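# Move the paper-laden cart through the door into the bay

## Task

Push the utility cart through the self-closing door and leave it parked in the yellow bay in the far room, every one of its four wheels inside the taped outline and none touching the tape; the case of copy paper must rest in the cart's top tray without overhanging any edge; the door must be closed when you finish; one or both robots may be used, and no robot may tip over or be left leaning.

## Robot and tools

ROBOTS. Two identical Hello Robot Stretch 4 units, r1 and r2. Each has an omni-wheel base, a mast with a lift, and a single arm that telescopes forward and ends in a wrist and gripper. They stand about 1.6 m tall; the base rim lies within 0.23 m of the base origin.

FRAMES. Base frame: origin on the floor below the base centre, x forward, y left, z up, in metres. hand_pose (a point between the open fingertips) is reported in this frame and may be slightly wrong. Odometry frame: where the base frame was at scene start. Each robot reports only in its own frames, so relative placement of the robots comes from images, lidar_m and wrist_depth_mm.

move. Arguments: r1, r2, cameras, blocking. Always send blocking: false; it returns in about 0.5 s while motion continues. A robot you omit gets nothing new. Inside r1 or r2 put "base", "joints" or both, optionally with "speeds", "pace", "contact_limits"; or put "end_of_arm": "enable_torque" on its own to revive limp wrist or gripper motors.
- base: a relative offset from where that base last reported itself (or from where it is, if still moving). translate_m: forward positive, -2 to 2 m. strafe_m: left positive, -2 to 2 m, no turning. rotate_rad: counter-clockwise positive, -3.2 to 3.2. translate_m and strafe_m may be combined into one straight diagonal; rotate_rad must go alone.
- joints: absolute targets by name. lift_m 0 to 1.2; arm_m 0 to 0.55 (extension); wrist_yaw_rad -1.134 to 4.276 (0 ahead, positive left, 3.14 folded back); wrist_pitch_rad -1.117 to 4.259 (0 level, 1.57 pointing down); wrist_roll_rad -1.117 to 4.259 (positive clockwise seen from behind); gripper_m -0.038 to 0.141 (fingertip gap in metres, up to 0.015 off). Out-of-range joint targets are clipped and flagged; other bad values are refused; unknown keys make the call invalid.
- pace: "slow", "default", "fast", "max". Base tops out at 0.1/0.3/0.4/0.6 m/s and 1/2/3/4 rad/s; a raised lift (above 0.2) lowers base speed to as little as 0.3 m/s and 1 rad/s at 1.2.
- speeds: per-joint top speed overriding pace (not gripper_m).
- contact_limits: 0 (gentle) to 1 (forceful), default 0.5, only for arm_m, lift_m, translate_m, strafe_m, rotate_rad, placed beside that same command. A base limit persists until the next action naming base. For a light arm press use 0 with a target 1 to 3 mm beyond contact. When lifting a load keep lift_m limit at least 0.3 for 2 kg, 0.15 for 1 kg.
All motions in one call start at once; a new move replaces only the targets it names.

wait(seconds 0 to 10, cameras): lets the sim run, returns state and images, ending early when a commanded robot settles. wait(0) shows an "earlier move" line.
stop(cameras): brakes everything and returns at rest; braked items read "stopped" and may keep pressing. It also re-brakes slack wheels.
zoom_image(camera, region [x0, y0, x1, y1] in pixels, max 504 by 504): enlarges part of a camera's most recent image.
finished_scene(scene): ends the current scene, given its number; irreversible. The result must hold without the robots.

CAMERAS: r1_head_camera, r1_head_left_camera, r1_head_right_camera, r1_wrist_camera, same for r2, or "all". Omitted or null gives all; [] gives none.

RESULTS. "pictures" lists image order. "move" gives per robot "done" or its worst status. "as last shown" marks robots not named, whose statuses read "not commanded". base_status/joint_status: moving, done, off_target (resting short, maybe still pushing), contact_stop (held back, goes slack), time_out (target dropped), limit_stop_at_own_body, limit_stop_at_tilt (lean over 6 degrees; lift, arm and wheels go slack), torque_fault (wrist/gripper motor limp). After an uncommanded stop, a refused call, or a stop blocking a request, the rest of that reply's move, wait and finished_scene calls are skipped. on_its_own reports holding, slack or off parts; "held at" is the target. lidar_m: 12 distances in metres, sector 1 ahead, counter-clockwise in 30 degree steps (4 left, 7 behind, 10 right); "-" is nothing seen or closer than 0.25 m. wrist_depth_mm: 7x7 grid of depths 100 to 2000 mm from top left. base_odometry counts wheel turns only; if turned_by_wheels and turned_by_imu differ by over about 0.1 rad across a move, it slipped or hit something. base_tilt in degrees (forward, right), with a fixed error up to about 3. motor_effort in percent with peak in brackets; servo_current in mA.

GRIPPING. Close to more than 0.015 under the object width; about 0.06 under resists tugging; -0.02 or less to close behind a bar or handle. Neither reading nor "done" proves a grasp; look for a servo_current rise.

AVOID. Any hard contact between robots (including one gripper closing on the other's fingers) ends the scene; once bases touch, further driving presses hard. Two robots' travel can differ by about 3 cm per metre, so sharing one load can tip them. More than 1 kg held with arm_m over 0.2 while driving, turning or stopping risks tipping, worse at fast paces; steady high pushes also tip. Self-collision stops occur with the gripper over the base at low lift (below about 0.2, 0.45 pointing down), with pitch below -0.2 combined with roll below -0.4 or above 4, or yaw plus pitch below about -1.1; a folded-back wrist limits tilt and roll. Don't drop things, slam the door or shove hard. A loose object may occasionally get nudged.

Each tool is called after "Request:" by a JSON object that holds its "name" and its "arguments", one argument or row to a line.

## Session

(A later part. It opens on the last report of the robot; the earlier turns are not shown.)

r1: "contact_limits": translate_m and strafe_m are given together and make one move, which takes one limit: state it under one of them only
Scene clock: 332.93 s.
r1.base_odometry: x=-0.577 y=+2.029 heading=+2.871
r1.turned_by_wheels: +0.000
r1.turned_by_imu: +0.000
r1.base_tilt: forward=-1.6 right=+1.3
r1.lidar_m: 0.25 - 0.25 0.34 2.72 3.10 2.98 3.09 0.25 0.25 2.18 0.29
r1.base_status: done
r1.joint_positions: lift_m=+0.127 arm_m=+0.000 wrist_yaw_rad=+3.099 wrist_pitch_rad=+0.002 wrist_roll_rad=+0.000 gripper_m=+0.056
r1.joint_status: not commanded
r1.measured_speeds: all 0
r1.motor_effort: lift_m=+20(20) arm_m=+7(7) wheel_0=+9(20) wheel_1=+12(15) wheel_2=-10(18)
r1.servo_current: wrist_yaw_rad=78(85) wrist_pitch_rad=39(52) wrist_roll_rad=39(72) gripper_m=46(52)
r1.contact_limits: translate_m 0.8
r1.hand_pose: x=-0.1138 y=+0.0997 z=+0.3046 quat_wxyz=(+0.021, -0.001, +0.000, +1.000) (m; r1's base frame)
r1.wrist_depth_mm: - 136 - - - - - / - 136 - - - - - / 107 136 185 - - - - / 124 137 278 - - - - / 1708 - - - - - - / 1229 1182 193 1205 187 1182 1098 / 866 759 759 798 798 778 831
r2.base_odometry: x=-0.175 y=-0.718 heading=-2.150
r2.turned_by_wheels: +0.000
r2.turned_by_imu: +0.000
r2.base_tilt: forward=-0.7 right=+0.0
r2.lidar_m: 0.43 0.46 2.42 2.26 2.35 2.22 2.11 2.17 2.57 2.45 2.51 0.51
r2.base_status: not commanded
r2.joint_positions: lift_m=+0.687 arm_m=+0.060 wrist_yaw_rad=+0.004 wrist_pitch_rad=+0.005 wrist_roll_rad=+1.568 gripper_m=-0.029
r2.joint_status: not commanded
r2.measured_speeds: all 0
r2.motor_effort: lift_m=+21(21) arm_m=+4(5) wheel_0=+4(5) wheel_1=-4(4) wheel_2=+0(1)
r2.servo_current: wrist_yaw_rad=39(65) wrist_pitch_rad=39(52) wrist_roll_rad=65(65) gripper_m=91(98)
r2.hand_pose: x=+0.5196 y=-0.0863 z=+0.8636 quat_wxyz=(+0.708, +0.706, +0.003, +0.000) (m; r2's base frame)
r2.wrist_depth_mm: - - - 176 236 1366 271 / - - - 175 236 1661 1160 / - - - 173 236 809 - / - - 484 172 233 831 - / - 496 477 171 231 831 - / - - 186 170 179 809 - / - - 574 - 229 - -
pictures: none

Request:
{"name": "move", "arguments": {
  "blocking": false,
  "cameras": [],
  "r1": {"base":{"translate_m":0.25,"strafe_m":0.12},"pace":"slow","contact_limits":{"translate_m":0.8}}
}}

Request:
{"name": "wait", "arguments": {
  "seconds": 5,
  "cameras": ["r1_head_left_camera","r2_head_camera","r1_head_right_camera"]
}}

Scene clock: 336.43 s.
move: r1 moving
r1.base_odometry: x=-0.591 y=+2.026 heading=+2.872
r1.turned_by_wheels: +0.001
r1.turned_by_imu: +0.000
r1.base_tilt: forward=-1.6 right=+1.3
r1.lidar_m: 0.25 - 0.25 0.32 0.80 3.14 3.00 3.09 0.25 0.25 2.18 0.29
r1.base_status: translate_m moving; strafe_m moving
r1.joint_positions: lift_m=+0.127 arm_m=+0.000 wrist_yaw_rad=+3.099 wrist_pitch_rad=+0.002 wrist_roll_rad=+0.000 gripper_m=+0.056
r1.joint_status: not commanded
r1.measured_speeds: translate_m=+0.049 strafe_m=+0.023 rotate_rad=+0.000 lift_m=+0.000 arm_m=+0.000 wrist_yaw_rad=+0.000 wrist_pitch_rad=+0.000 wrist_roll_rad=+0.000
r1.motor_effort: lift_m=+20(20) arm_m=+7(7) wheel_0=+7(9) wheel_1=+16(17) wheel_2=-14(17)
r1.servo_current: wrist_yaw_rad=46(78) wrist_pitch_rad=33(46) wrist_roll_rad=46(59) gripper_m=39(46)
r1.contact_limits: translate_m 0.8
r1.hand_pose: x=-0.1138 y=+0.0997 z=+0.3046 quat_wxyz=(+0.021, -0.001, +0.000, +1.000) (m; r1's base frame)
r1.wrist_depth_mm: - 136 - - - - - / - 136 - - - - - / 107 136 185 - - - - / 124 137 279 - - - - / 1756 - - - - - - / 1205 1205 194 1205 188 1182 1118 / 854 750 750 809 798 768 820
r2.base_odometry: x=-0.175 y=-0.718 heading=-2.150
r2.turned_by_wheels: +0.000
r2.turned_by_imu: +0.000
r2.base_tilt: forward=-0.7 right=+0.0
r2.lidar_m: 0.41 0.45 2.43 2.27 2.33 2.24 2.10 2.19 2.57 2.45 2.50 0.46
r2.base_status: not commanded
r2.joint_positions: lift_m=+0.687 arm_m=+0.060 wrist_yaw_rad=+0.004 wrist_pitch_rad=+0.005 wrist_roll_rad=+1.568 gripper_m=-0.029
r2.joint_status: not commanded
r2.measured_speeds: all 0
r2.motor_effort: lift_m=+21(21) arm_m=+5(5) wheel_0=+4(5) wheel_1=-3(4) wheel_2=+0(0)
r2.servo_current: wrist_yaw_rad=59(59) wrist_pitch_rad=39(52) wrist_roll_rad=52(59) gripper_m=91(98)
r2.hand_pose: x=+0.5196 y=-0.0863 z=+0.8636 quat_wxyz=(+0.708, +0.706, +0.003, +0.000) (m; r2's base frame)
r2.wrist_depth_mm: - - - 176 237 1366 271 / - - - 174 236 1661 1160 / - - - 173 234 820 - / - - 484 172 232 842 - / - 496 477 171 231 831 - / - - 186 170 178 820 - / - - 574 - 229 - -
pictures: none
No camera images: "cameras" was empty.

Scene clock: 339.90 s.
earlier move: r1 done
r1.base_odometry: x=-0.850 y=+1.980 heading=+2.872
r1.turned_by_wheels: +0.000
r1.turned_by_imu: +0.001
r1.base_tilt: forward=-1.6 right=+1.2
r1.lidar_m: 0.25 0.25 0.25 0.25 0.37 3.37 3.28 0.52 0.47 1.02 2.30 3.07
r1.base_status: done
r1.joint_positions: lift_m=+0.127 arm_m=+0.000 wrist_yaw_rad=+3.092 wrist_pitch_rad=+0.002 wrist_roll_rad=+0.000 gripper_m=+0.056
r1.joint_status: not commanded
r1.measured_speeds: all 0
r1.motor_effort: lift_m=+20(20) arm_m=+5(7) wheel_0=+5(9) wheel_1=+11(18) wheel_2=-8(17)
r1.servo_current: wrist_yaw_rad=46(91) wrist_pitch_rad=46(52) wrist_roll_rad=46(72) gripper_m=46(52)
r1.contact_limits: translate_m 0.8
r1.hand_pose: x=-0.1129 y=+0.1016 z=+0.3046 quat_wxyz=(+0.025, -0.001, +0.000, +1.000) (m; r1's base frame)
r1.wrist_depth_mm: - 137 - - - - - / - 137 - - - - - / 109 137 203 - - - - / 124 138 - - - - - / 1708 - - - - - - / 1182 1205 193 1182 187 1182 1138 / 842 768 750 798 788 768 820
r2.base_odometry: x=-0.175 y=-0.718 heading=-2.150
r2.turned_by_wheels: +0.000
r2.turned_by_imu: +0.000
r2.base_tilt: forward=-0.6 right=+0.0
r2.lidar_m: 0.44 0.45 2.44 2.27 2.35 2.24 2.11 2.17 2.60 2.44 2.50 0.50
r2.base_status: not commanded
r2.joint_positions: lift_m=+0.687 arm_m=+0.060 wrist_yaw_rad=+0.004 wrist_pitch_rad=+0.005 wrist_roll_rad=+1.568 gripper_m=-0.029
r2.joint_status: not commanded
r2.measured_speeds: all 0
r2.motor_effort: lift_m=+21(21) arm_m=+4(5) wheel_0=+4(5) wheel_1=-4(4) wheel_2=+0(1)
r2.servo_current: wrist_yaw_rad=46(59) wrist_pitch_rad=46(52) wrist_roll_rad=39(65) gripper_m=91(98)
r2.hand_pose: x=+0.5196 y=-0.0863 z=+0.8636 quat_wxyz=(+0.708, +0.706, +0.003, +0.000) (m; r2's base frame)
r2.wrist_depth_mm: - - - 176 238 1366 270 / - - - 175 236 1661 1160 / - - - 173 234 820 - / - - 480 173 232 831 - / - 496 477 171 232 831 - / - - 186 170 179 809 - / - - 580 - 229 - -
wait: 3.47 of 5 s (r1 has come to rest)
pictures: r1_head_left_camera, r1_head_right_camera, r2_head_camera
Images, in order (width x height): r1_head_left_camera 420x672, r1_head_right_camera 420x672, r2_head_camera 420x560.

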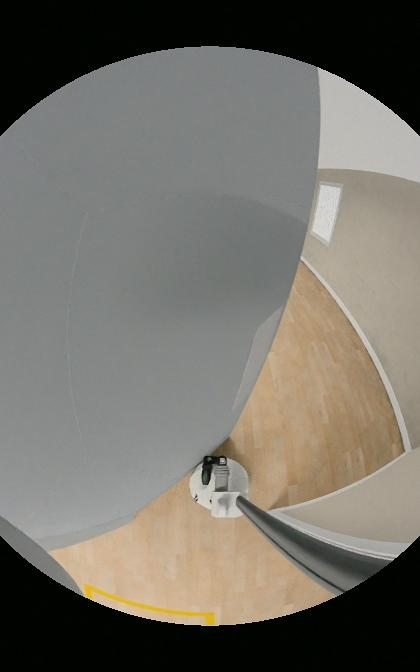

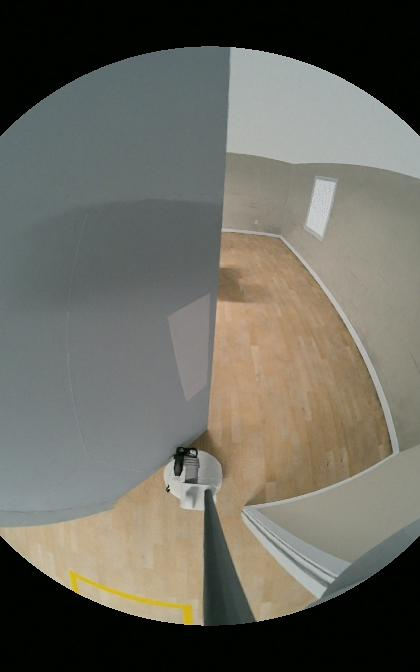

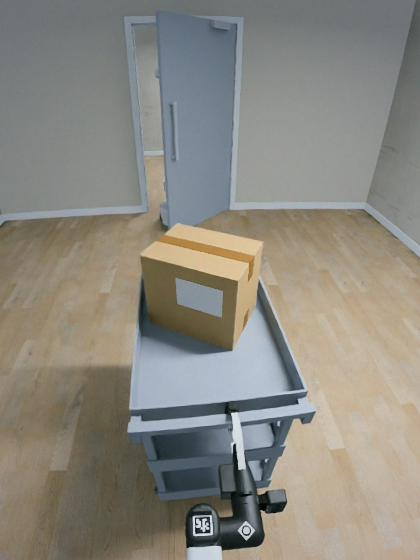

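Request:
{"name": "move", "arguments": {
  "blocking": false,
  "cameras": [],
  "r1": {"base":{"translate_m":0.34,"strafe_m":0.25},"pace":"slow","contact_limits":{"translate_m":0.8}}
}}

Request:
{"name": "wait", "arguments": {
  "seconds": 6,
  "cameras": ["r1_head_left_camera","r2_head_camera","r1_head_right_camera"]
}}

Scene clock: 344.33 s.
move: r1 moving
r1.base_odometry: x=-0.863 y=+1.976 heading=+2.871
r1.turned_by_wheels: +0.000
r1.turned_by_imu: -0.001
r1.base_tilt: forward=-1.6 right=+1.3
r1.lidar_m: 0.25 0.25 0.25 0.25 0.38 3.40 3.28 0.55 0.48 1.08 2.32 3.06
r1.base_status: translate_m moving; strafe_m moving
r1.joint_positions: lift_m=+0.127 arm_m=+0.000 wrist_yaw_rad=+3.092 wrist_pitch_rad=+0.002 wrist_roll_rad=+0.000 gripper_m=+0.056
r1.joint_status: not commanded
r1.measured_speeds: translate_m=+0.044 strafe_m=+0.032 rotate_rad=-0.001 lift_m=+0.000 arm_m=+0.000 wrist_yaw_rad=+0.000 wrist_pitch_rad=+0.000 wrist_roll_rad=+0.000
r1.motor_effort: lift_m=+20(20) arm_m=+5(5) wheel_0=-9(11) wheel_1=+17(18) wheel_2=-10(13)
r1.servo_current: wrist_yaw_rad=59(72) wrist_pitch_rad=46(46) wrist_roll_rad=46(65) gripper_m=39(46)
r1.contact_limits: translate_m 0.8
r1.hand_pose: x=-0.1129 y=+0.1016 z=+0.3046 quat_wxyz=(+0.025, -0.001, +0.000, +1.000) (m; r1's base frame)
r1.wrist_depth_mm: - 137 - - - - - / - 137 - - - - - / 109 137 203 - - - - / 124 138 - - - - - / 1708 - - - - - - / 1182 1182 193 1182 187 1182 1138 / 854 759 750 788 798 778 820
r2: as last shown
r2.base_tilt: forward=-0.6 right=+0.1
r2.lidar_m: 0.44 0.46 2.43 2.28 2.36 2.21 2.11 2.17 2.54 2.44 2.52 0.48
r2.motor_effort: lift_m=+21(21) arm_m=+4(4) wheel_0=+5(5) wheel_1=-3(4) wheel_2=+0(0)
r2.servo_current: wrist_yaw_rad=52(59) wrist_pitch_rad=39(52) wrist_roll_rad=52(65) gripper_m=91(91)
r2.wrist_depth_mm: - - - 176 236 1336 271 / - - - 174 236 1661 1160 / - - - 173 235 820 - / - - 484 173 233 842 - / - 492 477 172 232 831 - / - - 186 170 178 820 - / - - 574 - 229 - -
pictures: none
No camera images: "cameras" was empty.

Scene clock: 349.23 s.
earlier move: r1 done
r1.base_odometry: x=-1.244 y=+1.830 heading=+2.872
r1.turned_by_wheels: +0.000
r1.turned_by_imu: +0.003
r1.base_tilt: forward=-1.6 right=+1.3
r1.lidar_m: 1.90 0.25 0.25 - 0.25 0.36 3.64 0.87 0.88 2.26 2.54 3.43
r1.base_status: done
r1.joint_positions: lift_m=+0.127 arm_m=+0.000 wrist_yaw_rad=+3.092 wrist_pitch_rad=+0.002 wrist_roll_rad=+0.000 gripper_m=+0.056
r1.joint_status: not commanded
r1.measured_speeds: all 0
r1.motor_effort: lift_m=+20(20) arm_m=+5(5) wheel_0=-6(16) wheel_1=+10(18) wheel_2=-4(13)
r1.servo_current: wrist_yaw_rad=72(85) wrist_pitch_rad=46(52) wrist_roll_rad=39(78) gripper_m=46(52)
r1.contact_limits: translate_m 0.8
r1.hand_pose: x=-0.1129 y=+0.1016 z=+0.3046 quat_wxyz=(+0.025, -0.001, +0.000, +1.000) (m; r1's base frame)
r1.wrist_depth_mm: - 136 - - - 315 200 / - 137 - - - 317 202 / 109 137 202 - - 320 202 / 124 138 - - - 325 204 / 1661 - - - - 325 204 / 1160 1205 194 1205 189 322 203 / 842 750 750 798 741 260 202
r2.base_odometry: x=-0.175 y=-0.718 heading=-2.150
r2.turned_by_wheels: +0.000
r2.turned_by_imu: +0.001
r2.base_tilt: forward=-0.7 right=+0.1
r2.lidar_m: 0.45 0.44 2.43 2.27 2.33 2.21 2.11 2.16 2.58 2.45 2.52 0.47
r2.base_status: not commanded
r2.joint_positions: lift_m=+0.687 arm_m=+0.060 wrist_yaw_rad=+0.004 wrist_pitch_rad=+0.005 wrist_roll_rad=+1.568 gripper_m=-0.029
r2.joint_status: not commanded
r2.measured_speeds: all 0
r2.motor_effort: lift_m=+21(21) arm_m=+4(5) wheel_0=+4(5) wheel_1=-3(4) wheel_2=+0(1)
r2.servo_current: wrist_yaw_rad=46(65) wrist_pitch_rad=39(52) wrist_roll_rad=52(65) gripper_m=91(104)
r2.hand_pose: x=+0.5196 y=-0.0863 z=+0.8636 quat_wxyz=(+0.708, +0.706, +0.003, +0.000) (m; r2's base frame)
r2.wrist_depth_mm: - - - 176 237 1336 271 / - - - 175 236 1618 1138 / - - - 173 235 820 - / - - 484 172 232 831 - / - 492 477 172 232 831 - / - - 186 169 178 809 - / - - 569 - 229 - -
wait: 4.90 of 6 s (r1 has come to rest)
pictures: r1_head_left_camera, r1_head_right_camera, r2_head_camera
Images, in order (width x height): r1_head_left_camera 420x672, r1_head_right_camera 420x672, r2_head_camera 420x560.

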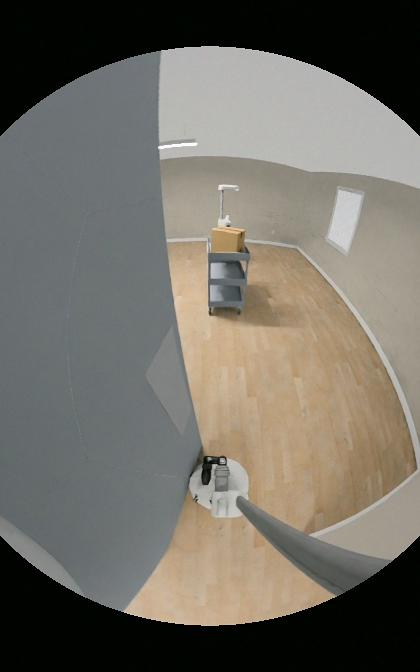

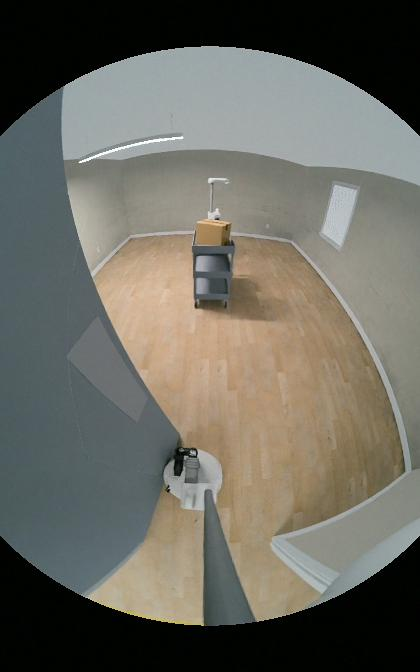

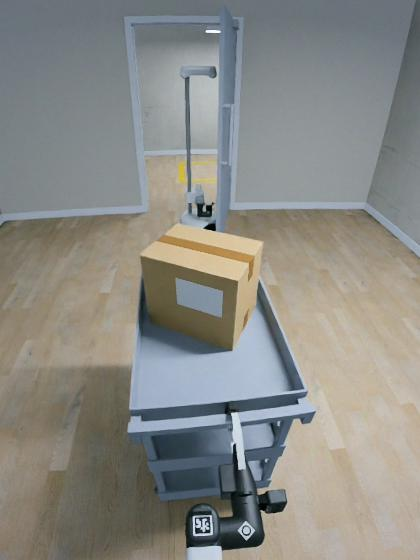

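Request:
{"name": "move", "arguments": {
  "blocking": false,
  "cameras": [],
  "r1": {"base":{"strafe_m":0.48},"pace":"slow","contact_limits":{"strafe_m":0.8}}
}}

Request:
{"name": "wait", "arguments": {
  "seconds": 7,
  "cameras": ["r1_head_left_camera","r2_head_camera","r1_head_right_camera"]
}}

Scene clock: 354.47 s.
move: r1 moving
r1.base_odometry: x=-1.248 y=+1.816 heading=+2.871
r1.turned_by_wheels: +0.000
r1.turned_by_imu: -0.001
r1.base_tilt: forward=-1.6 right=+1.3
r1.lidar_m: 1.90 0.25 0.25 - 0.25 0.34 3.64 0.92 0.85 2.26 2.55 3.42
r1.base_status: strafe_m moving
r1.joint_positions: lift_m=+0.127 arm_m=+0.000 wrist_yaw_rad=+3.092 wrist_pitch_rad=+0.002 wrist_roll_rad=+0.000 gripper_m=+0.056
r1.joint_status: not commanded
r1.measured_speeds: translate_m=+0.000 strafe_m=+0.056 rotate_rad=+0.001 lift_m=+0.000 arm_m=+0.000 wrist_yaw_rad=+0.000 wrist_pitch_rad=+0.000 wrist_roll_rad=+0.000
r1.motor_effort: lift_m=+20(20) arm_m=+5(5) wheel_0=-15(16) wheel_1=+11(12) wheel_2=+0(3)
r1.servo_current: wrist_yaw_rad=33(59) wrist_pitch_rad=33(52) wrist_roll_rad=39(52) gripper_m=39(46)
r1.contact_limits: strafe_m 0.8
r1.hand_pose: x=-0.1129 y=+0.1016 z=+0.3046 quat_wxyz=(+0.025, -0.001, +0.000, +1.000) (m; r1's base frame)
r1.wrist_depth_mm: - 137 - - - 301 194 / - 137 - - - 303 196 / 109 137 203 - - 307 198 / 124 138 - - - 309 198 / 1661 - - - - 310 199 / 1182 1182 194 1205 187 309 198 / 831 750 759 809 676 250 197
r2: as last shown
r2.turned_by_imu: +0.000
r2.base_tilt: forward=-0.6 right=+0.1
r2.lidar_m: 0.43 0.46 2.42 2.27 2.34 2.23 2.10 2.19 2.59 2.44 2.53 0.47
r2.motor_effort: lift_m=+21(21) arm_m=+4(5) wheel_0=+4(4) wheel_1=-4(4) wheel_2=+0(0)
r2.servo_current: wrist_yaw_rad=59(59) wrist_pitch_rad=33(46) wrist_roll_rad=52(52) gripper_m=91(98)
r2.wrist_depth_mm: - - - 175 236 1336 271 / - - - 175 236 1661 1160 / - - - 173 235 820 - / - - 484 173 231 842 - / - 492 477 171 231 831 - / - - 186 170 179 809 - / - - 569 - 229 - -
pictures: none
No camera images: "cameras" was empty.

Scene clock: 358.37 s.
earlier move: r1 contact_stop
r1.base_odometry: x=-1.327 y=+1.529 heading=+2.879
r1.turned_by_wheels: +0.008
r1.turned_by_imu: -0.008
r1.base_tilt: forward=-1.6 right=+1.3
r1.lidar_m: 1.89 0.36 0.25 - 0.25 0.25 0.44 3.73 1.09 2.24 2.81 2.00
r1.base_status: strafe_m contact_stop (by the wheels' count: +0.312 of +0.480)
r1.joint_positions: lift_m=+0.127 arm_m=+0.000 wrist_yaw_rad=+3.092 wrist_pitch_rad=+0.002 wrist_roll_rad=+0.000 gripper_m=+0.056
r1.joint_status: not commanded
r1.measured_speeds: all 0
r1.on_its_own: the wheels are slack since a contact_stop
r1.motor_effort: lift_m=+20(20) arm_m=+4(5) wheel_0=+0(32) wheel_1=+0(34) wheel_2=+0(12)
r1.servo_current: wrist_yaw_rad=52(78) wrist_pitch_rad=46(52) wrist_roll_rad=52(65) gripper_m=39(52)
r1.contact_limits: strafe_m 0.8
r1.hand_pose: x=-0.1128 y=+0.1016 z=+0.3046 quat_wxyz=(+0.025, -0.001, +0.000, +1.000) (m; r1's base frame)
r1.wrist_depth_mm: - 138 - 427 285 195 - / 111 138 - 424 272 196 - / 115 139 262 430 272 190 - / 137 153 - 433 274 190 - / 1921 - - 439 273 191 161 / 1160 1229 193 488 190 190 161 / 842 759 750 143 260 175 -
r2.base_odometry: x=-0.175 y=-0.718 heading=-2.150
r2.turned_by_wheels: +0.000
r2.turned_by_imu: +0.001
r2.base_tilt: forward=-0.6 right=+0.1
r2.lidar_m: 0.44 0.44 2.43 2.28 2.36 2.24 2.11 2.19 2.56 2.41 2.52 0.50
r2.base_status: not commanded
r2.joint_positions: lift_m=+0.687 arm_m=+0.060 wrist_yaw_rad=+0.004 wrist_pitch_rad=+0.005 wrist_roll_rad=+1.568 gripper_m=-0.029
r2.joint_status: not commanded
r2.measured_speeds: all 0
r2.motor_effort: lift_m=+21(21) arm_m=+4(5) wheel_0=+4(5) wheel_1=-3(4) wheel_2=+0(1)
r2.servo_current: wrist_yaw_rad=59(65) wrist_pitch_rad=39(52) wrist_roll_rad=52(59) gripper_m=91(98)
r2.hand_pose: x=+0.5196 y=-0.0863 z=+0.8636 quat_wxyz=(+0.708, +0.706, +0.003, +0.000) (m; r2's base frame)
r2.wrist_depth_mm: - - - 176 238 1366 271 / - - - 175 236 1708 1160 / - - - 173 234 820 - / - - 484 173 233 842 - / - 492 477 171 232 820 - / - - 186 170 178 809 - / - - 569 - 229 - -
wait: 3.90 of 7 s (r1 has come to rest)
pictures: r1_head_left_camera, r1_head_right_camera, r2_head_camera
Images, in order (width x height): r1_head_left_camera 420x672, r1_head_right_camera 420x672, r2_head_camera 420x560.

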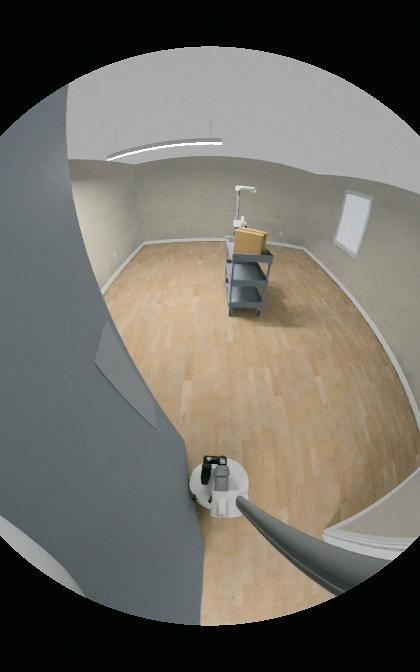

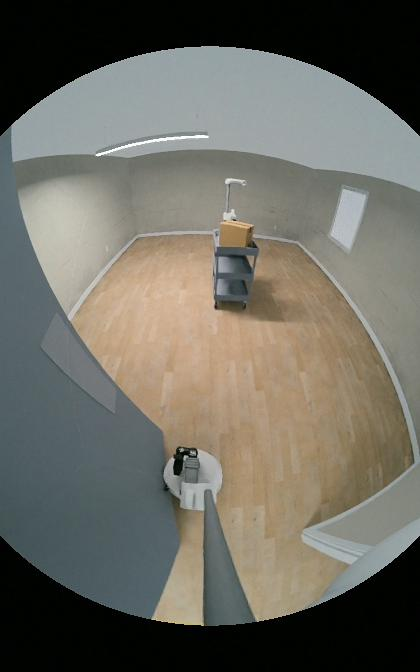

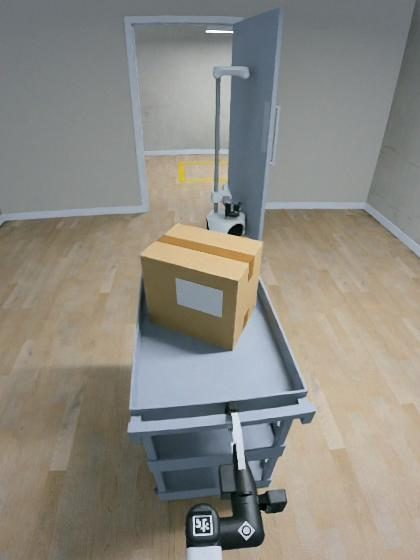

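Request:
{"name": "move", "arguments": {
  "blocking": false,
  "cameras": [],
  "r1": {"base":{"translate_m":0.4,"strafe_m":0.02},"pace":"slow","contact_limits":{"translate_m":0.8}}
}}

Request:
{"name": "wait", "arguments": {
  "seconds": 6,
  "cameras": ["r1_head_left_camera","r2_head_camera","r1_head_right_camera"]
}}

Scene clock: 384.40 s.
move: r1 moving
r1.base_odometry: x=-1.339 y=+1.532 heading=+2.880
r1.turned_by_wheels: +0.001
r1.turned_by_imu: +0.000
r1.base_tilt: forward=-1.6 right=+1.3
r1.lidar_m: 1.89 0.39 0.25 - 0.25 0.25 0.46 3.75 1.11 2.29 2.81 1.98
r1.base_status: translate_m moving; strafe_m moving
r1.joint_positions: lift_m=+0.127 arm_m=+0.000 wrist_yaw_rad=+3.092 wrist_pitch_rad=+0.002 wrist_roll_rad=+0.000 gripper_m=+0.056
r1.joint_status: not commanded
r1.measured_speeds: translate_m=+0.048 strafe_m=+0.002 rotate_rad=-0.001 lift_m=+0.000 arm_m=+0.000 wrist_yaw_rad=+0.000 wrist_pitch_rad=+0.000 wrist_roll_rad=+0.000
r1.motor_effort: lift_m=+20(20) arm_m=+4(4) wheel_0=+0(4) wheel_1=+10(11) wheel_2=-5(7)
r1.servo_current: wrist_yaw_rad=46(65) wrist_pitch_rad=39(52) wrist_roll_rad=65(65) gripper_m=46(46)
r1.contact_limits: translate_m 0.8
r1.hand_pose: x=-0.1128 y=+0.1016 z=+0.3046 quat_wxyz=(+0.025, -0.001, +0.000, +1.000) (m; r1's base frame)
r1.wrist_depth_mm: - 138 - 430 285 196 - / 111 138 - 433 270 197 - / 115 139 262 430 272 189 - / 136 153 - 433 276 190 - / - - - 442 273 190 161 / 1205 1229 193 488 190 190 161 / 842 750 768 143 259 175 -
r2: as last shown
r2.turned_by_imu: +0.000
r2.base_tilt: forward=-0.7 right=+0.0
r2.lidar_m: 0.45 0.47 2.44 2.25 2.33 2.22 2.11 2.18 2.57 2.43 2.50 0.49
r2.motor_effort: lift_m=+21(21) arm_m=+4(5) wheel_0=+4(5) wheel_1=-4(4) wheel_2=+0(0)
r2.servo_current: wrist_yaw_rad=46(59) wrist_pitch_rad=46(52) wrist_roll_rad=52(59) gripper_m=91(91)
r2.wrist_depth_mm: - - - 176 237 1366 270 / - - - 175 236 1661 1160 / - - - 173 235 820 - / - - 484 173 232 831 - / - 492 477 171 231 831 - / - - 186 170 178 820 - / - - 574 - 229 - -
pictures: none
No camera images: "cameras" was empty.

Scene clock: 389.20 s.
earlier move: r1 done
r1.base_odometry: x=-1.718 y=+1.614 heading=+2.880
r1.turned_by_wheels: +0.000
r1.turned_by_imu: +0.001
r1.base_tilt: forward=-1.6 right=+1.3
r1.lidar_m: 1.50 2.93 2.08 1.97 0.25 0.25 0.55 1.37 1.44 2.74 2.83 1.59
r1.base_status: done
r1.joint_positions: lift_m=+0.127 arm_m=+0.000 wrist_yaw_rad=+3.092 wrist_pitch_rad=+0.002 wrist_roll_rad=+0.000 gripper_m=+0.056
r1.joint_status: not commanded
r1.measured_speeds: all 0
r1.motor_effort: lift_m=+20(20) arm_m=+4(4) wheel_0=+2(5) wheel_1=+8(12) wheel_2=-1(7)
r1.servo_current: wrist_yaw_rad=52(65) wrist_pitch_rad=46(52) wrist_roll_rad=39(65) gripper_m=46(52)
r1.contact_limits: translate_m 0.8
r1.hand_pose: x=-0.1128 y=+0.1016 z=+0.3046 quat_wxyz=(+0.025, -0.001, +0.000, +1.000) (m; r1's base frame)
r1.wrist_depth_mm: - 138 - 488 281 198 160 / 111 138 - 492 285 198 161 / 115 139 262 445 286 190 161 / 136 152 - 449 289 190 - / 1983 - - 452 289 191 162 / 1160 1205 194 455 190 191 162 / 854 750 759 153 271 174 163
r2.base_odometry: x=-0.175 y=-0.718 heading=-2.150
r2.turned_by_wheels: +0.000
r2.turned_by_imu: +0.001
r2.base_tilt: forward=-0.6 right=+0.1
r2.lidar_m: 0.44 0.46 2.43 2.26 2.36 2.24 2.11 2.19 2.56 2.45 2.52 0.48
r2.base_status: not commanded
r2.joint_positions: lift_m=+0.687 arm_m=+0.060 wrist_yaw_rad=+0.004 wrist_pitch_rad=+0.005 wrist_roll_rad=+1.568 gripper_m=-0.029
r2.joint_status: not commanded
r2.measured_speeds: all 0
r2.motor_effort: lift_m=+21(21) arm_m=+4(5) wheel_0=+4(5) wheel_1=-3(4) wheel_2=+0(1)
r2.servo_current: wrist_yaw_rad=52(59) wrist_pitch_rad=46(52) wrist_roll_rad=46(59) gripper_m=85(98)
r2.hand_pose: x=+0.5196 y=-0.0863 z=+0.8636 quat_wxyz=(+0.708, +0.706, +0.003, +0.000) (m; r2's base frame)
r2.wrist_depth_mm: - - - 175 237 1366 271 / - - - 175 236 1618 1160 / - - - 173 235 798 - / - - 484 173 233 842 - / - 492 477 172 230 842 - / - - 187 170 179 809 - / - - 574 - 229 - -
wait: 4.80 of 6 s (r1 has come to rest)
pictures: r1_head_left_camera, r1_head_right_camera, r2_head_camera
Images, in order (width x height): r1_head_left_camera 420x672, r1_head_right_camera 420x672, r2_head_camera 420x560.

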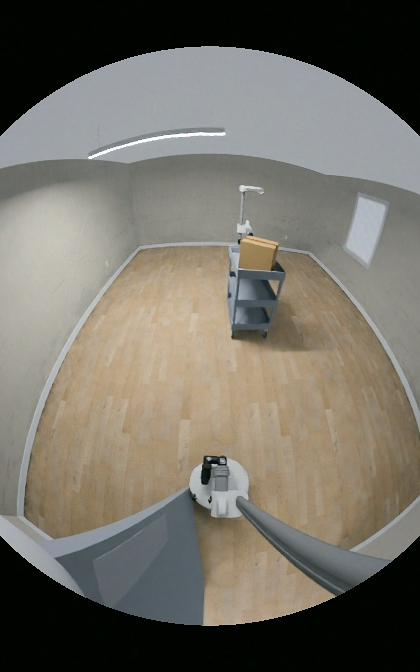

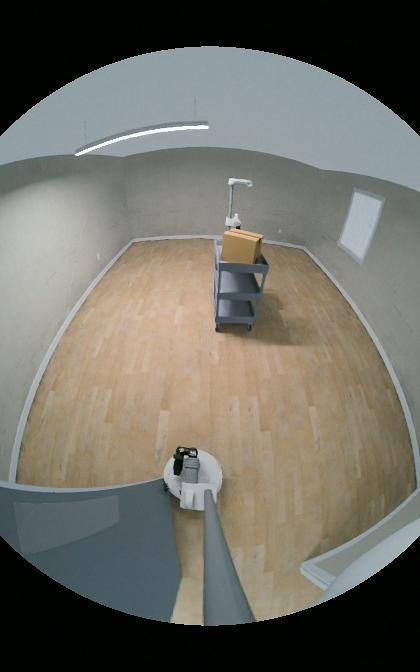

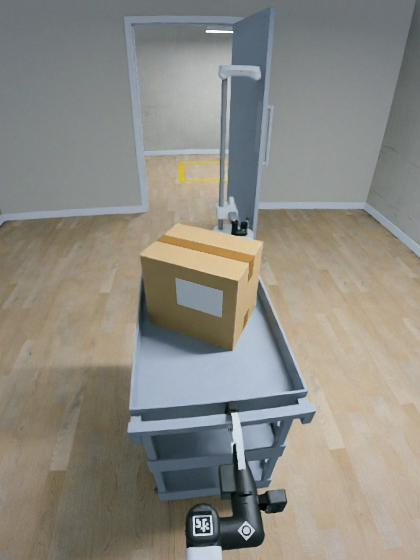

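Request:
{"name": "move", "arguments": {
  "blocking": false,
  "cameras": [],
  "r1": {"base":{"translate_m":0.15,"strafe_m":0.08},"pace":"slow","contact_limits":{"translate_m":0.8}}
}}

Request:
{"name": "wait", "arguments": {
  "seconds": 4,
  "cameras": ["r1_head_left_camera","r2_head_camera","r1_head_right_camera"]
}}

Scene clock: 394.57 s.
move: r1 moving
r1.base_odometry: x=-1.732 y=+1.610 heading=+2.880
r1.turned_by_wheels: +0.001
r1.turned_by_imu: +0.000
r1.base_tilt: forward=-1.6 right=+1.3
r1.lidar_m: 1.47 2.94 2.08 1.96 0.25 0.25 0.53 1.38 1.47 2.76 2.82 1.55
r1.base_status: translate_m moving; strafe_m moving
r1.joint_positions: lift_m=+0.127 arm_m=+0.000 wrist_yaw_rad=+3.092 wrist_pitch_rad=+0.002 wrist_roll_rad=+0.000 gripper_m=+0.056
r1.joint_status: not commanded
r1.measured_speeds: translate_m=+0.049 strafe_m=+0.026 rotate_rad=+0.001 lift_m=+0.000 arm_m=+0.000 wrist_yaw_rad=+0.000 wrist_pitch_rad=+0.000 wrist_roll_rad=+0.000
r1.motor_effort: lift_m=+20(20) arm_m=+4(4) wheel_0=+1(4) wheel_1=+11(11) wheel_2=-6(6)
r1.servo_current: wrist_yaw_rad=46(65) wrist_pitch_rad=52(52) wrist_roll_rad=52(65) gripper_m=46(46)
r1.contact_limits: translate_m 0.8
r1.hand_pose: x=-0.1128 y=+0.1016 z=+0.3046 quat_wxyz=(+0.025, -0.001, +0.000, +1.000) (m; r1's base frame)
r1.wrist_depth_mm: - 138 - 484 282 196 174 / 111 139 - 492 285 189 174 / 115 139 264 488 287 190 174 / 137 153 - 445 287 191 175 / 1983 - - 445 289 192 175 / 1205 1160 193 455 190 191 175 / 854 759 759 143 271 174 176
r2: as last shown
r2.turned_by_imu: +0.000
r2.base_tilt: forward=-0.7 right=+0.1
r2.lidar_m: 0.45 0.46 2.45 2.27 2.34 2.24 2.10 2.18 2.57 2.45 2.52 0.51
r2.motor_effort: lift_m=+21(21) arm_m=+4(5) wheel_0=+4(5) wheel_1=-3(4) wheel_2=+0(0)
r2.servo_current: wrist_yaw_rad=39(59) wrist_pitch_rad=46(46) wrist_roll_rad=59(59) gripper_m=98(98)
r2.wrist_depth_mm: - - - 176 238 1336 271 / - - - 174 236 1661 1160 / - - - 173 234 809 - / - - 484 172 232 820 - / - 492 473 171 231 831 - / - - 186 170 178 831 - / - - 574 - 230 - -
pictures: none
No camera images: "cameras" was empty.

Scene clock: 396.93 s.
earlier move: r1 done
r1.base_odometry: x=-1.884 y=+1.575 heading=+2.880
r1.turned_by_wheels: +0.000
r1.turned_by_imu: +0.000
r1.base_tilt: forward=-1.5 right=+1.3
r1.lidar_m: 1.37 2.81 2.01 1.90 1.77 0.25 0.35 1.51 1.64 2.81 2.91 1.39
r1.base_status: done
r1.joint_positions: lift_m=+0.127 arm_m=+0.000 wrist_yaw_rad=+3.092 wrist_pitch_rad=+0.002 wrist_roll_rad=+0.000 gripper_m=+0.056
r1.joint_status: not commanded
r1.measured_speeds: all 0
r1.motor_effort: lift_m=+20(20) arm_m=+4(4) wheel_0=-2(4) wheel_1=+3(11) wheel_2=+2(6)
r1.servo_current: wrist_yaw_rad=59(65) wrist_pitch_rad=39(52) wrist_roll_rad=46(65) gripper_m=46(52)
r1.contact_limits: translate_m 0.8
r1.hand_pose: x=-0.1128 y=+0.1016 z=+0.3046 quat_wxyz=(+0.025, -0.001, +0.000, +1.000) (m; r1's base frame)
r1.wrist_depth_mm: 136 138 - 301 - - - / 112 139 - 303 - - - / 116 139 257 301 - - - / 136 156 521 303 - - - / 1921 - 1983 303 - - - / 1182 1205 194 303 187 1160 1160 / 854 750 759 143 788 768 820
r2.base_odometry: x=-0.175 y=-0.718 heading=-2.150
r2.turned_by_wheels: +0.000
r2.turned_by_imu: +0.000
r2.base_tilt: forward=-0.6 right=+0.1
r2.lidar_m: 0.43 0.47 2.44 2.27 2.37 2.26 2.09 2.16 2.57 2.44 2.52 0.51
r2.base_status: not commanded
r2.joint_positions: lift_m=+0.687 arm_m=+0.060 wrist_yaw_rad=+0.004 wrist_pitch_rad=+0.005 wrist_roll_rad=+1.568 gripper_m=-0.029
r2.joint_status: not commanded
r2.measured_speeds: all 0
r2.motor_effort: lift_m=+21(21) arm_m=+4(5) wheel_0=+4(5) wheel_1=-3(4) wheel_2=+0(1)
r2.servo_current: wrist_yaw_rad=39(65) wrist_pitch_rad=46(46) wrist_roll_rad=52(59) gripper_m=91(98)
r2.hand_pose: x=+0.5196 y=-0.0863 z=+0.8636 quat_wxyz=(+0.708, +0.706, +0.003, +0.000) (m; r2's base frame)
r2.wrist_depth_mm: - - - 176 237 1397 270 / - - - 175 236 1618 1160 / - - - 173 235 809 - / - - 484 172 233 831 - / - 496 473 172 231 842 - / - - 186 170 178 820 - / - - 569 - 229 - -
wait: 2.37 of 4 s (r1 has come to rest)
pictures: r1_head_left_camera, r1_head_right_camera, r2_head_camera
Images, in order (width x height): r1_head_left_camera 420x672, r1_head_right_camera 420x672, r2_head_camera 420x560.

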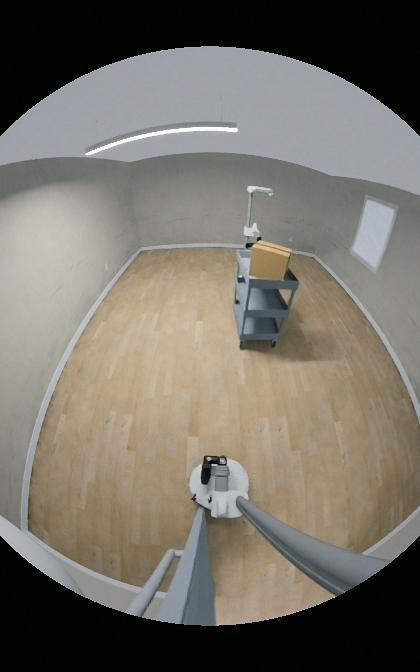

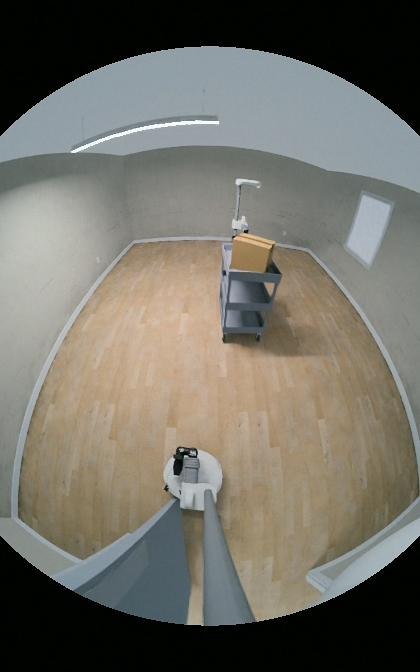

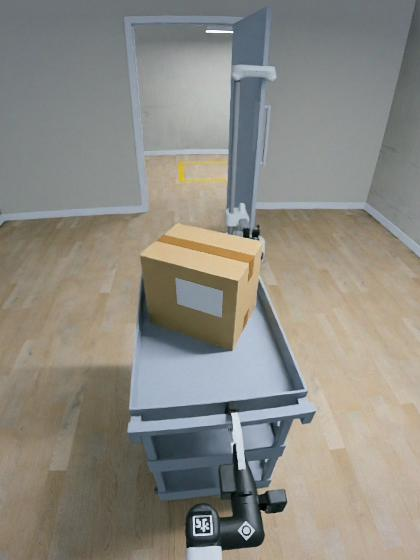

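Request:
{"name": "move", "arguments": {
  "blocking": false,
  "cameras": [],
  "r1": {"base":{"translate_m":0.02,"strafe_m":0.1},"pace":"slow","contact_limits":{"translate_m":0.8}}
}}

Request:
{"name": "wait", "arguments": {
  "seconds": 4,
  "cameras": ["r1_head_left_camera","r2_head_camera","r1_head_right_camera"]
}}

Scene clock: 403.17 s.
move: r1 moving
r1.base_odometry: x=-1.890 y=+1.563 heading=+2.880
r1.turned_by_wheels: +0.000
r1.turned_by_imu: +0.000
r1.base_tilt: forward=-1.6 right=+1.3
r1.lidar_m: 1.36 2.81 1.99 1.88 1.75 0.25 0.30 1.54 1.65 2.84 2.92 1.40
r1.base_status: translate_m moving; strafe_m moving
r1.joint_positions: lift_m=+0.127 arm_m=+0.000 wrist_yaw_rad=+3.092 wrist_pitch_rad=+0.002 wrist_roll_rad=+0.000 gripper_m=+0.056
r1.joint_status: not commanded
r1.measured_speeds: translate_m=+0.009 strafe_m=+0.050 rotate_rad=-0.001 lift_m=+0.000 arm_m=+0.000 wrist_yaw_rad=+0.000 wrist_pitch_rad=+0.000 wrist_roll_rad=+0.000
r1.motor_effort: lift_m=+20(20) arm_m=+4(4) wheel_0=-10(12) wheel_1=+8(8) wheel_2=+1(3)
r1.servo_current: wrist_yaw_rad=59(59) wrist_pitch_rad=46(46) wrist_roll_rad=52(59) gripper_m=39(46)
r1.contact_limits: translate_m 0.8
r1.hand_pose: x=-0.1128 y=+0.1016 z=+0.3046 quat_wxyz=(+0.025, -0.001, +0.000, +1.000) (m; r1's base frame)
r1.wrist_depth_mm: 136 138 - 301 - - - / 112 139 - 303 - - - / 116 139 258 303 - - - / 136 156 433 306 - - - / 1983 - 1921 306 - - - / 1205 1205 195 306 188 1160 1138 / 842 750 759 143 778 778 831
r2: as last shown
r2.base_tilt: forward=-0.7 right=+0.1
r2.lidar_m: 0.43 0.46 2.45 2.26 2.32 2.19 2.11 2.20 2.58 2.45 2.50 0.49
r2.motor_effort: lift_m=+21(21) arm_m=+5(5) wheel_0=+4(5) wheel_1=-4(4) wheel_2=+0(0)
r2.servo_current: wrist_yaw_rad=52(52) wrist_pitch_rad=39(52) wrist_roll_rad=52(65) gripper_m=91(98)
r2.wrist_depth_mm: - - - 176 238 1366 271 / - - - 175 236 1618 1138 / - - - 173 234 798 - / - - 484 172 233 831 - / - 492 480 171 232 831 - / - - 186 170 179 809 - / - - 569 - 229 - -
pictures: none
No camera images: "cameras" was empty.

Scene clock: 404.90 s.
earlier move: r1 done
r1.base_odometry: x=-1.929 y=+1.484 heading=+2.880
r1.turned_by_wheels: +0.000
r1.turned_by_imu: +0.001
r1.base_tilt: forward=-1.6 right=+1.3
r1.lidar_m: 1.38 2.69 1.90 1.80 1.79 0.25 0.25 1.61 1.69 2.93 3.01 1.39
r1.base_status: done
r1.joint_positions: lift_m=+0.127 arm_m=+0.000 wrist_yaw_rad=+3.092 wrist_pitch_rad=+0.002 wrist_roll_rad=+0.000 gripper_m=+0.056
r1.joint_status: not commanded
r1.measured_speeds: all 0
r1.motor_effort: lift_m=+20(20) arm_m=+4(4) wheel_0=-8(15) wheel_1=+6(12) wheel_2=+3(6)
r1.servo_current: wrist_yaw_rad=72(72) wrist_pitch_rad=46(52) wrist_roll_rad=46(65) gripper_m=39(46)
r1.contact_limits: translate_m 0.8
r1.hand_pose: x=-0.1128 y=+0.1016 z=+0.3046 quat_wxyz=(+0.025, -0.001, +0.000, +1.000) (m; r1's base frame)
r1.wrist_depth_mm: 136 138 320 - - - - / 112 139 317 - - - - / 116 139 319 - - - - / 137 156 319 - - - - / 1983 - 325 - - - - / 1205 1182 193 1160 187 1138 1160 / 854 768 320 798 798 778 820
r2.base_odometry: x=-0.175 y=-0.718 heading=-2.150
r2.turned_by_wheels: +0.000
r2.turned_by_imu: +0.000
r2.base_tilt: forward=-0.7 right=+0.1
r2.lidar_m: 0.42 0.47 2.45 2.27 2.36 2.21 2.10 2.18 2.58 2.44 2.51 0.48
r2.base_status: not commanded
r2.joint_positions: lift_m=+0.687 arm_m=+0.060 wrist_yaw_rad=+0.004 wrist_pitch_rad=+0.005 wrist_roll_rad=+1.568 gripper_m=-0.029
r2.joint_status: not commanded
r2.measured_speeds: all 0
r2.motor_effort: lift_m=+21(21) arm_m=+4(5) wheel_0=+4(5) wheel_1=-3(4) wheel_2=+0(0)
r2.servo_current: wrist_yaw_rad=46(59) wrist_pitch_rad=46(52) wrist_roll_rad=59(65) gripper_m=98(98)
r2.hand_pose: x=+0.5196 y=-0.0863 z=+0.8636 quat_wxyz=(+0.708, +0.706, +0.003, +0.000) (m; r2's base frame)
r2.wrist_depth_mm: - - - 175 236 1336 271 / - - - 175 236 1661 1138 / - - - 173 235 820 - / - - 484 173 233 831 - / - 492 473 171 232 831 - / - - 186 170 179 809 - / - - 569 - 229 - -
wait: 1.73 of 4 s (r1 has come to rest)
pictures: r1_head_left_camera, r1_head_right_camera, r2_head_camera
Images, in order (width x height): r1_head_left_camera 420x672, r1_head_right_camera 420x672, r2_head_camera 420x560.

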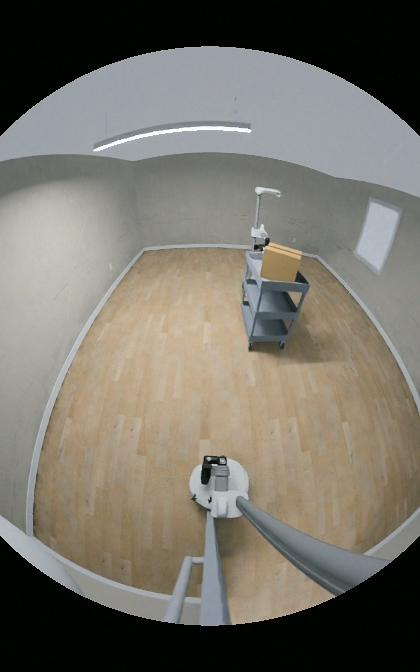

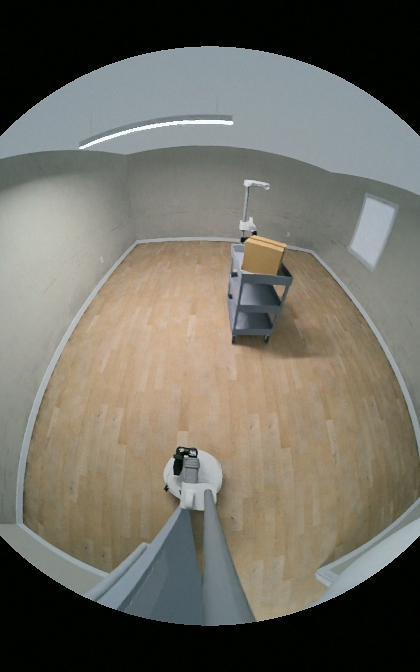

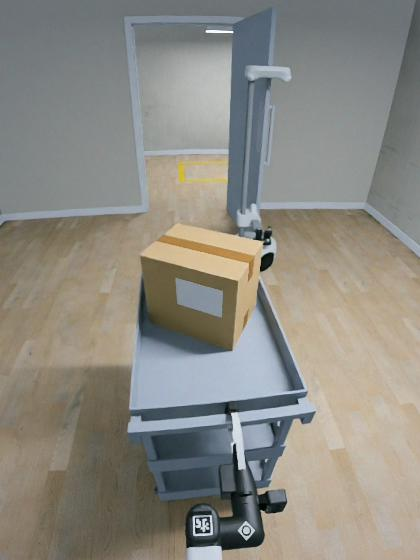

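Request:
{"name": "move", "arguments": {
  "blocking": false,
  "cameras": [],
  "r2": {"base":{"translate_m":1.0},"pace":"default","contact_limits":{"translate_m":0.6}}
}}

Request:
{"name": "wait", "arguments": {
  "seconds": 6,
  "cameras": ["r1_head_left_camera","r2_head_camera","r2_wrist_camera"]
}}

Scene clock: 414.60 s.
move: r2 moving
r1: as last shown
r1.turned_by_imu: +0.000
r1.lidar_m: 1.31 2.71 1.91 1.80 1.77 0.26 0.25 1.60 1.71 2.91 3.02 1.36
r1.motor_effort: lift_m=+20(20) arm_m=+4(4) wheel_0=-8(9) wheel_1=+6(6) wheel_2=+3(3)
r1.servo_current: wrist_yaw_rad=59(72) wrist_pitch_rad=46(52) wrist_roll_rad=72(72) gripper_m=46(46)
r1.contact_limits: translate_m 0.8
r1.wrist_depth_mm: 136 138 320 - - - - / 112 139 319 - - - - / 116 139 320 - - - - / 136 156 320 - - - - / 1921 - 325 - - - - / 1182 1205 194 1182 187 1160 1138 / 831 750 324 798 788 778 820
r2.base_odometry: x=-0.192 y=-0.744 heading=-2.150
r2.turned_by_wheels: +0.000
r2.turned_by_imu: +0.000
r2.base_tilt: forward=-0.7 right=+0.1
r2.lidar_m: 0.42 0.45 2.43 2.28 2.33 2.30 2.14 2.20 2.57 2.44 2.53 0.47
r2.base_status: translate_m moving
r2.joint_positions: lift_m=+0.687 arm_m=+0.060 wrist_yaw_rad=-0.003 wrist_pitch_rad=+0.005 wrist_roll_rad=+1.568 gripper_m=-0.029
r2.joint_status: not commanded
r2.measured_speeds: translate_m=+0.122 strafe_m=-0.001 rotate_rad=+0.002 lift_m=+0.000 arm_m=+0.000 wrist_yaw_rad=-0.005 wrist_pitch_rad=+0.000 wrist_roll_rad=+0.000
r2.motor_effort: lift_m=+21(21) arm_m=+4(5) wheel_0=+6(10) wheel_1=+7(9) wheel_2=-19(19)
r2.servo_current: wrist_yaw_rad=46(52) wrist_pitch_rad=46(46) wrist_roll_rad=52(52) gripper_m=85(98)
r2.contact_limits: translate_m 0.6
r2.hand_pose: x=+0.5190 y=-0.0883 z=+0.8636 quat_wxyz=(+0.708, +0.706, +0.001, -0.003) (m; r2's base frame)
r2.wrist_depth_mm: - - - 181 246 271 270 / - - - 180 242 1661 1138 / - - - 177 237 820 - / - - 512 233 235 831 - / - 484 469 172 231 809 - / - - 186 169 178 - - / - - 549 - 226 - -
pictures: none
No camera images: "cameras" was empty.

Scene clock: 418.93 s.
earlier move: r2 done
r1.base_odometry: x=-1.929 y=+1.484 heading=+2.880
r1.turned_by_wheels: +0.000
r1.turned_by_imu: +0.000
r1.base_tilt: forward=-1.6 right=+1.3
r1.lidar_m: 1.00 2.69 1.90 1.78 1.80 0.26 0.25 1.64 1.67 2.94 0.59 0.64
r1.base_status: not commanded
r1.joint_positions: lift_m=+0.127 arm_m=+0.000 wrist_yaw_rad=+3.092 wrist_pitch_rad=+0.002 wrist_roll_rad=+0.000 gripper_m=+0.056
r1.joint_status: not commanded
r1.measured_speeds: all 0
r1.motor_effort: lift_m=+20(20) arm_m=+4(4) wheel_0=-8(9) wheel_1=+5(6) wheel_2=+3(4)
r1.servo_current: wrist_yaw_rad=59(72) wrist_pitch_rad=46(52) wrist_roll_rad=52(72) gripper_m=46(46)
r1.contact_limits: translate_m 0.8
r1.hand_pose: x=-0.1128 y=+0.1016 z=+0.3046 quat_wxyz=(+0.025, -0.001, +0.000, +1.000) (m; r1's base frame)
r1.wrist_depth_mm: 136 138 319 - - - - / 112 139 319 - - - - / 116 139 319 - - - - / 137 156 319 - - - - / 1983 - 325 - - - - / 1205 1205 193 1182 187 1160 1138 / 866 750 322 798 788 778 809
r2.base_odometry: x=-0.723 y=-1.555 heading=-2.149
r2.turned_by_wheels: +0.001
r2.turned_by_imu: -0.001
r2.base_tilt: forward=-0.6 right=+0.0
r2.lidar_m: 0.38 0.37 2.49 2.35 2.42 3.24 3.14 3.19 2.55 2.40 2.49 0.53
r2.base_status: done
r2.joint_positions: lift_m=+0.687 arm_m=+0.060 wrist_yaw_rad=-0.002 wrist_pitch_rad=+0.005 wrist_roll_rad=+1.569 gripper_m=-0.029
r2.joint_status: not commanded
r2.measured_speeds: all 0
r2.motor_effort: lift_m=+21(21) arm_m=+4(5) wheel_0=+2(10) wheel_1=+4(9) wheel_2=-1(19)
r2.servo_current: wrist_yaw_rad=59(59) wrist_pitch_rad=46(52) wrist_roll_rad=46(65) gripper_m=98(98)
r2.contact_limits: translate_m 0.6
r2.hand_pose: x=+0.5191 y=-0.0880 z=+0.8636 quat_wxyz=(+0.708, +0.706, +0.001, -0.002) (m; r2's base frame)
r2.wrist_depth_mm: - - - 245 - 1078 1042 / - - 1430 225 303 312 314 / - - - 209 277 1661 492 / - - - 195 254 1708 - / - - 597 182 238 820 - / - 452 187 167 178 - - / - 459 459 - 214 - -
wait: 4.33 of 6 s (r2 has come to rest)
pictures: r1_head_left_camera, r2_head_camera, r2_wrist_camera
Images, in order (width x height): r1_head_left_camera 420x672, r2_head_camera 420x560, r2_wrist_camera 616x392.

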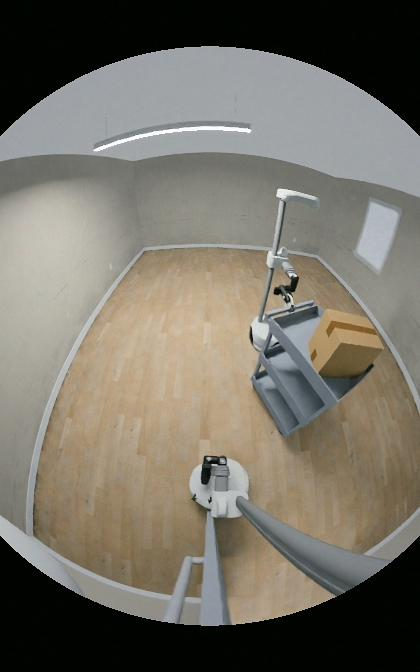

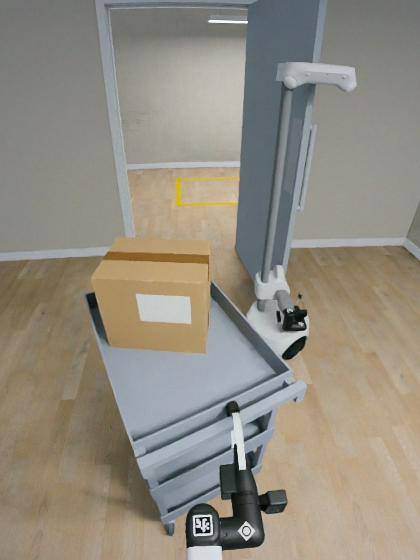

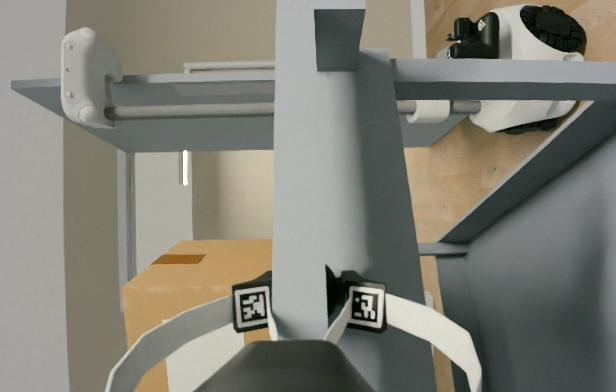

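Request:
{"name": "move", "arguments": {
  "blocking": false,
  "cameras": [],
  "r2": {"base":{"translate_m":-0.8},"pace":"default","contact_limits":{"translate_m":0.6}}
}}

Request:
{"name": "wait", "arguments": {
  "seconds": 6,
  "cameras": ["r2_head_camera","r2_wrist_camera"]
}}

Scene clock: 433.53 s.
move: r2 moving
r1: as last shown
r1.lidar_m: 0.98 2.69 1.90 1.81 1.78 0.26 0.26 1.62 1.68 2.93 0.60 0.65
r1.motor_effort: lift_m=+20(20) arm_m=+4(4) wheel_0=-8(8) wheel_1=+5(6) wheel_2=+3(4)
r1.servo_current: wrist_yaw_rad=39(65) wrist_pitch_rad=39(46) wrist_roll_rad=39(65) gripper_m=46(46)
r1.contact_limits: translate_m 0.8
r1.wrist_depth_mm: 136 138 320 - - - - / 112 139 317 - - - - / 116 139 320 - - - - / 137 156 319 - - - - / 1921 - 327 - - - - / 1182 1205 194 1182 187 1160 1138 / 854 759 324 798 788 768 820
r2.base_odometry: x=-0.706 y=-1.529 heading=-2.149
r2.turned_by_wheels: +0.000
r2.turned_by_imu: +0.001
r2.base_tilt: forward=-0.7 right=+0.1
r2.lidar_m: 0.36 0.39 2.46 2.35 2.42 3.22 3.10 3.17 2.53 2.39 2.47 0.49
r2.base_status: translate_m moving
r2.joint_positions: lift_m=+0.687 arm_m=+0.060 wrist_yaw_rad=+0.000 wrist_pitch_rad=+0.005 wrist_roll_rad=+1.569 gripper_m=-0.029
r2.joint_status: not commanded
r2.measured_speeds: translate_m=-0.121 strafe_m=+0.000 rotate_rad=+0.001 lift_m=+0.000 arm_m=+0.000 wrist_yaw_rad=+0.000 wrist_pitch_rad=+0.000 wrist_roll_rad=+0.000
r2.motor_effort: lift_m=+21(21) arm_m=+4(5) wheel_0=-5(10) wheel_1=-8(8) wheel_2=+15(15)
r2.servo_current: wrist_yaw_rad=39(59) wrist_pitch_rad=46(52) wrist_roll_rad=46(52) gripper_m=91(91)
r2.contact_limits: translate_m 0.6
r2.hand_pose: x=+0.5193 y=-0.0873 z=+0.8636 quat_wxyz=(+0.708, +0.706, +0.002, -0.001) (m; r2's base frame)
r2.wrist_depth_mm: - - - 241 - 1078 1025 / - - 1537 222 300 310 310 / - - - 263 274 1576 504 / - - - 194 253 1708 - / - - 569 181 239 831 - / - 449 186 167 178 - - / - 459 459 - 216 - -
pictures: none
No camera images: "cameras" was empty.

Scene clock: 437.20 s.
earlier move: r2 done
r1.base_odometry: x=-1.929 y=+1.484 heading=+2.880
r1.turned_by_wheels: +0.000
r1.turned_by_imu: +0.000
r1.base_tilt: forward=-1.6 right=+1.3
r1.lidar_m: 1.17 2.72 1.91 1.80 1.82 0.25 0.25 1.62 1.67 2.92 3.01 1.19
r1.base_status: not commanded
r1.joint_positions: lift_m=+0.127 arm_m=+0.000 wrist_yaw_rad=+3.092 wrist_pitch_rad=+0.002 wrist_roll_rad=+0.000 gripper_m=+0.056
r1.joint_status: not commanded
r1.measured_speeds: all 0
r1.motor_effort: lift_m=+20(20) arm_m=+4(4) wheel_0=-8(8) wheel_1=+5(6) wheel_2=+3(4)
r1.servo_current: wrist_yaw_rad=52(72) wrist_pitch_rad=46(52) wrist_roll_rad=52(72) gripper_m=46(46)
r1.contact_limits: translate_m 0.8
r1.hand_pose: x=-0.1128 y=+0.1016 z=+0.3046 quat_wxyz=(+0.025, -0.001, +0.000, +1.000) (m; r1's base frame)
r1.wrist_depth_mm: 136 138 320 - - - - / 112 138 317 - - - - / 116 139 319 - - - - / 136 156 319 - - - - / 1983 - 324 - - - - / 1205 1205 195 1182 187 1182 1138 / 854 759 322 778 788 768 820
r2.base_odometry: x=-0.285 y=-0.885 heading=-2.149
r2.turned_by_wheels: +0.000
r2.turned_by_imu: +0.002
r2.base_tilt: forward=-0.7 right=+0.1
r2.lidar_m: 0.46 0.50 2.44 2.28 2.34 2.42 2.31 2.38 2.54 2.43 2.51 0.47
r2.base_status: done
r2.joint_positions: lift_m=+0.687 arm_m=+0.060 wrist_yaw_rad=+0.003 wrist_pitch_rad=+0.005 wrist_roll_rad=+1.569 gripper_m=-0.029
r2.joint_status: not commanded
r2.measured_speeds: all 0
r2.motor_effort: lift_m=+21(21) arm_m=-3(5) wheel_0=-2(13) wheel_1=-4(10) wheel_2=+3(17)
r2.servo_current: wrist_yaw_rad=59(65) wrist_pitch_rad=46(52) wrist_roll_rad=39(59) gripper_m=98(98)
r2.contact_limits: translate_m 0.6
r2.hand_pose: x=+0.5195 y=-0.0866 z=+0.8636 quat_wxyz=(+0.708, +0.706, +0.003, -0.001) (m; r2's base frame)
r2.wrist_depth_mm: - - - 154 211 1618 1138 / - - - 157 216 798 - / - - 504 160 220 809 - / - 477 462 162 224 820 - / - - 521 167 227 - - / - - 186 169 178 - - / - - - - 236 1576 -
wait: 3.67 of 6 s (r2 has come to rest)
pictures: r2_head_camera, r2_wrist_camera
Images, in order (width x height): r2_head_camera 420x560, r2_wrist_camera 616x392.

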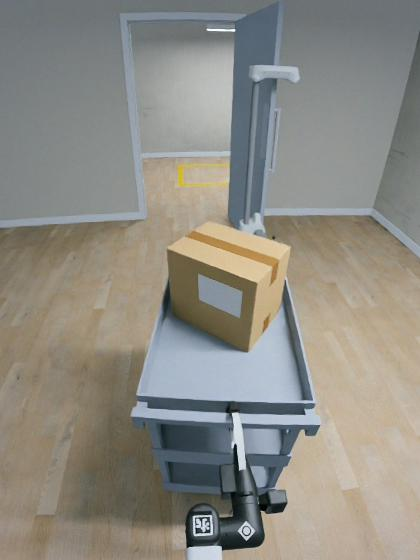

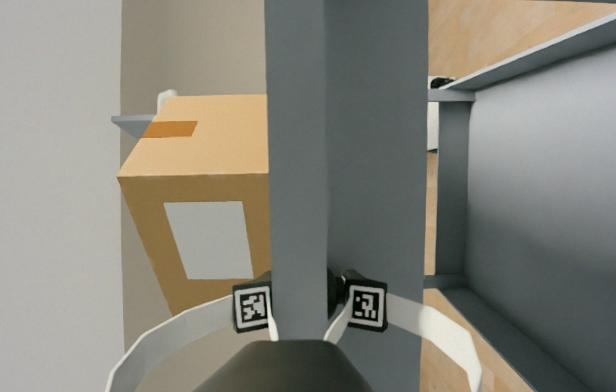

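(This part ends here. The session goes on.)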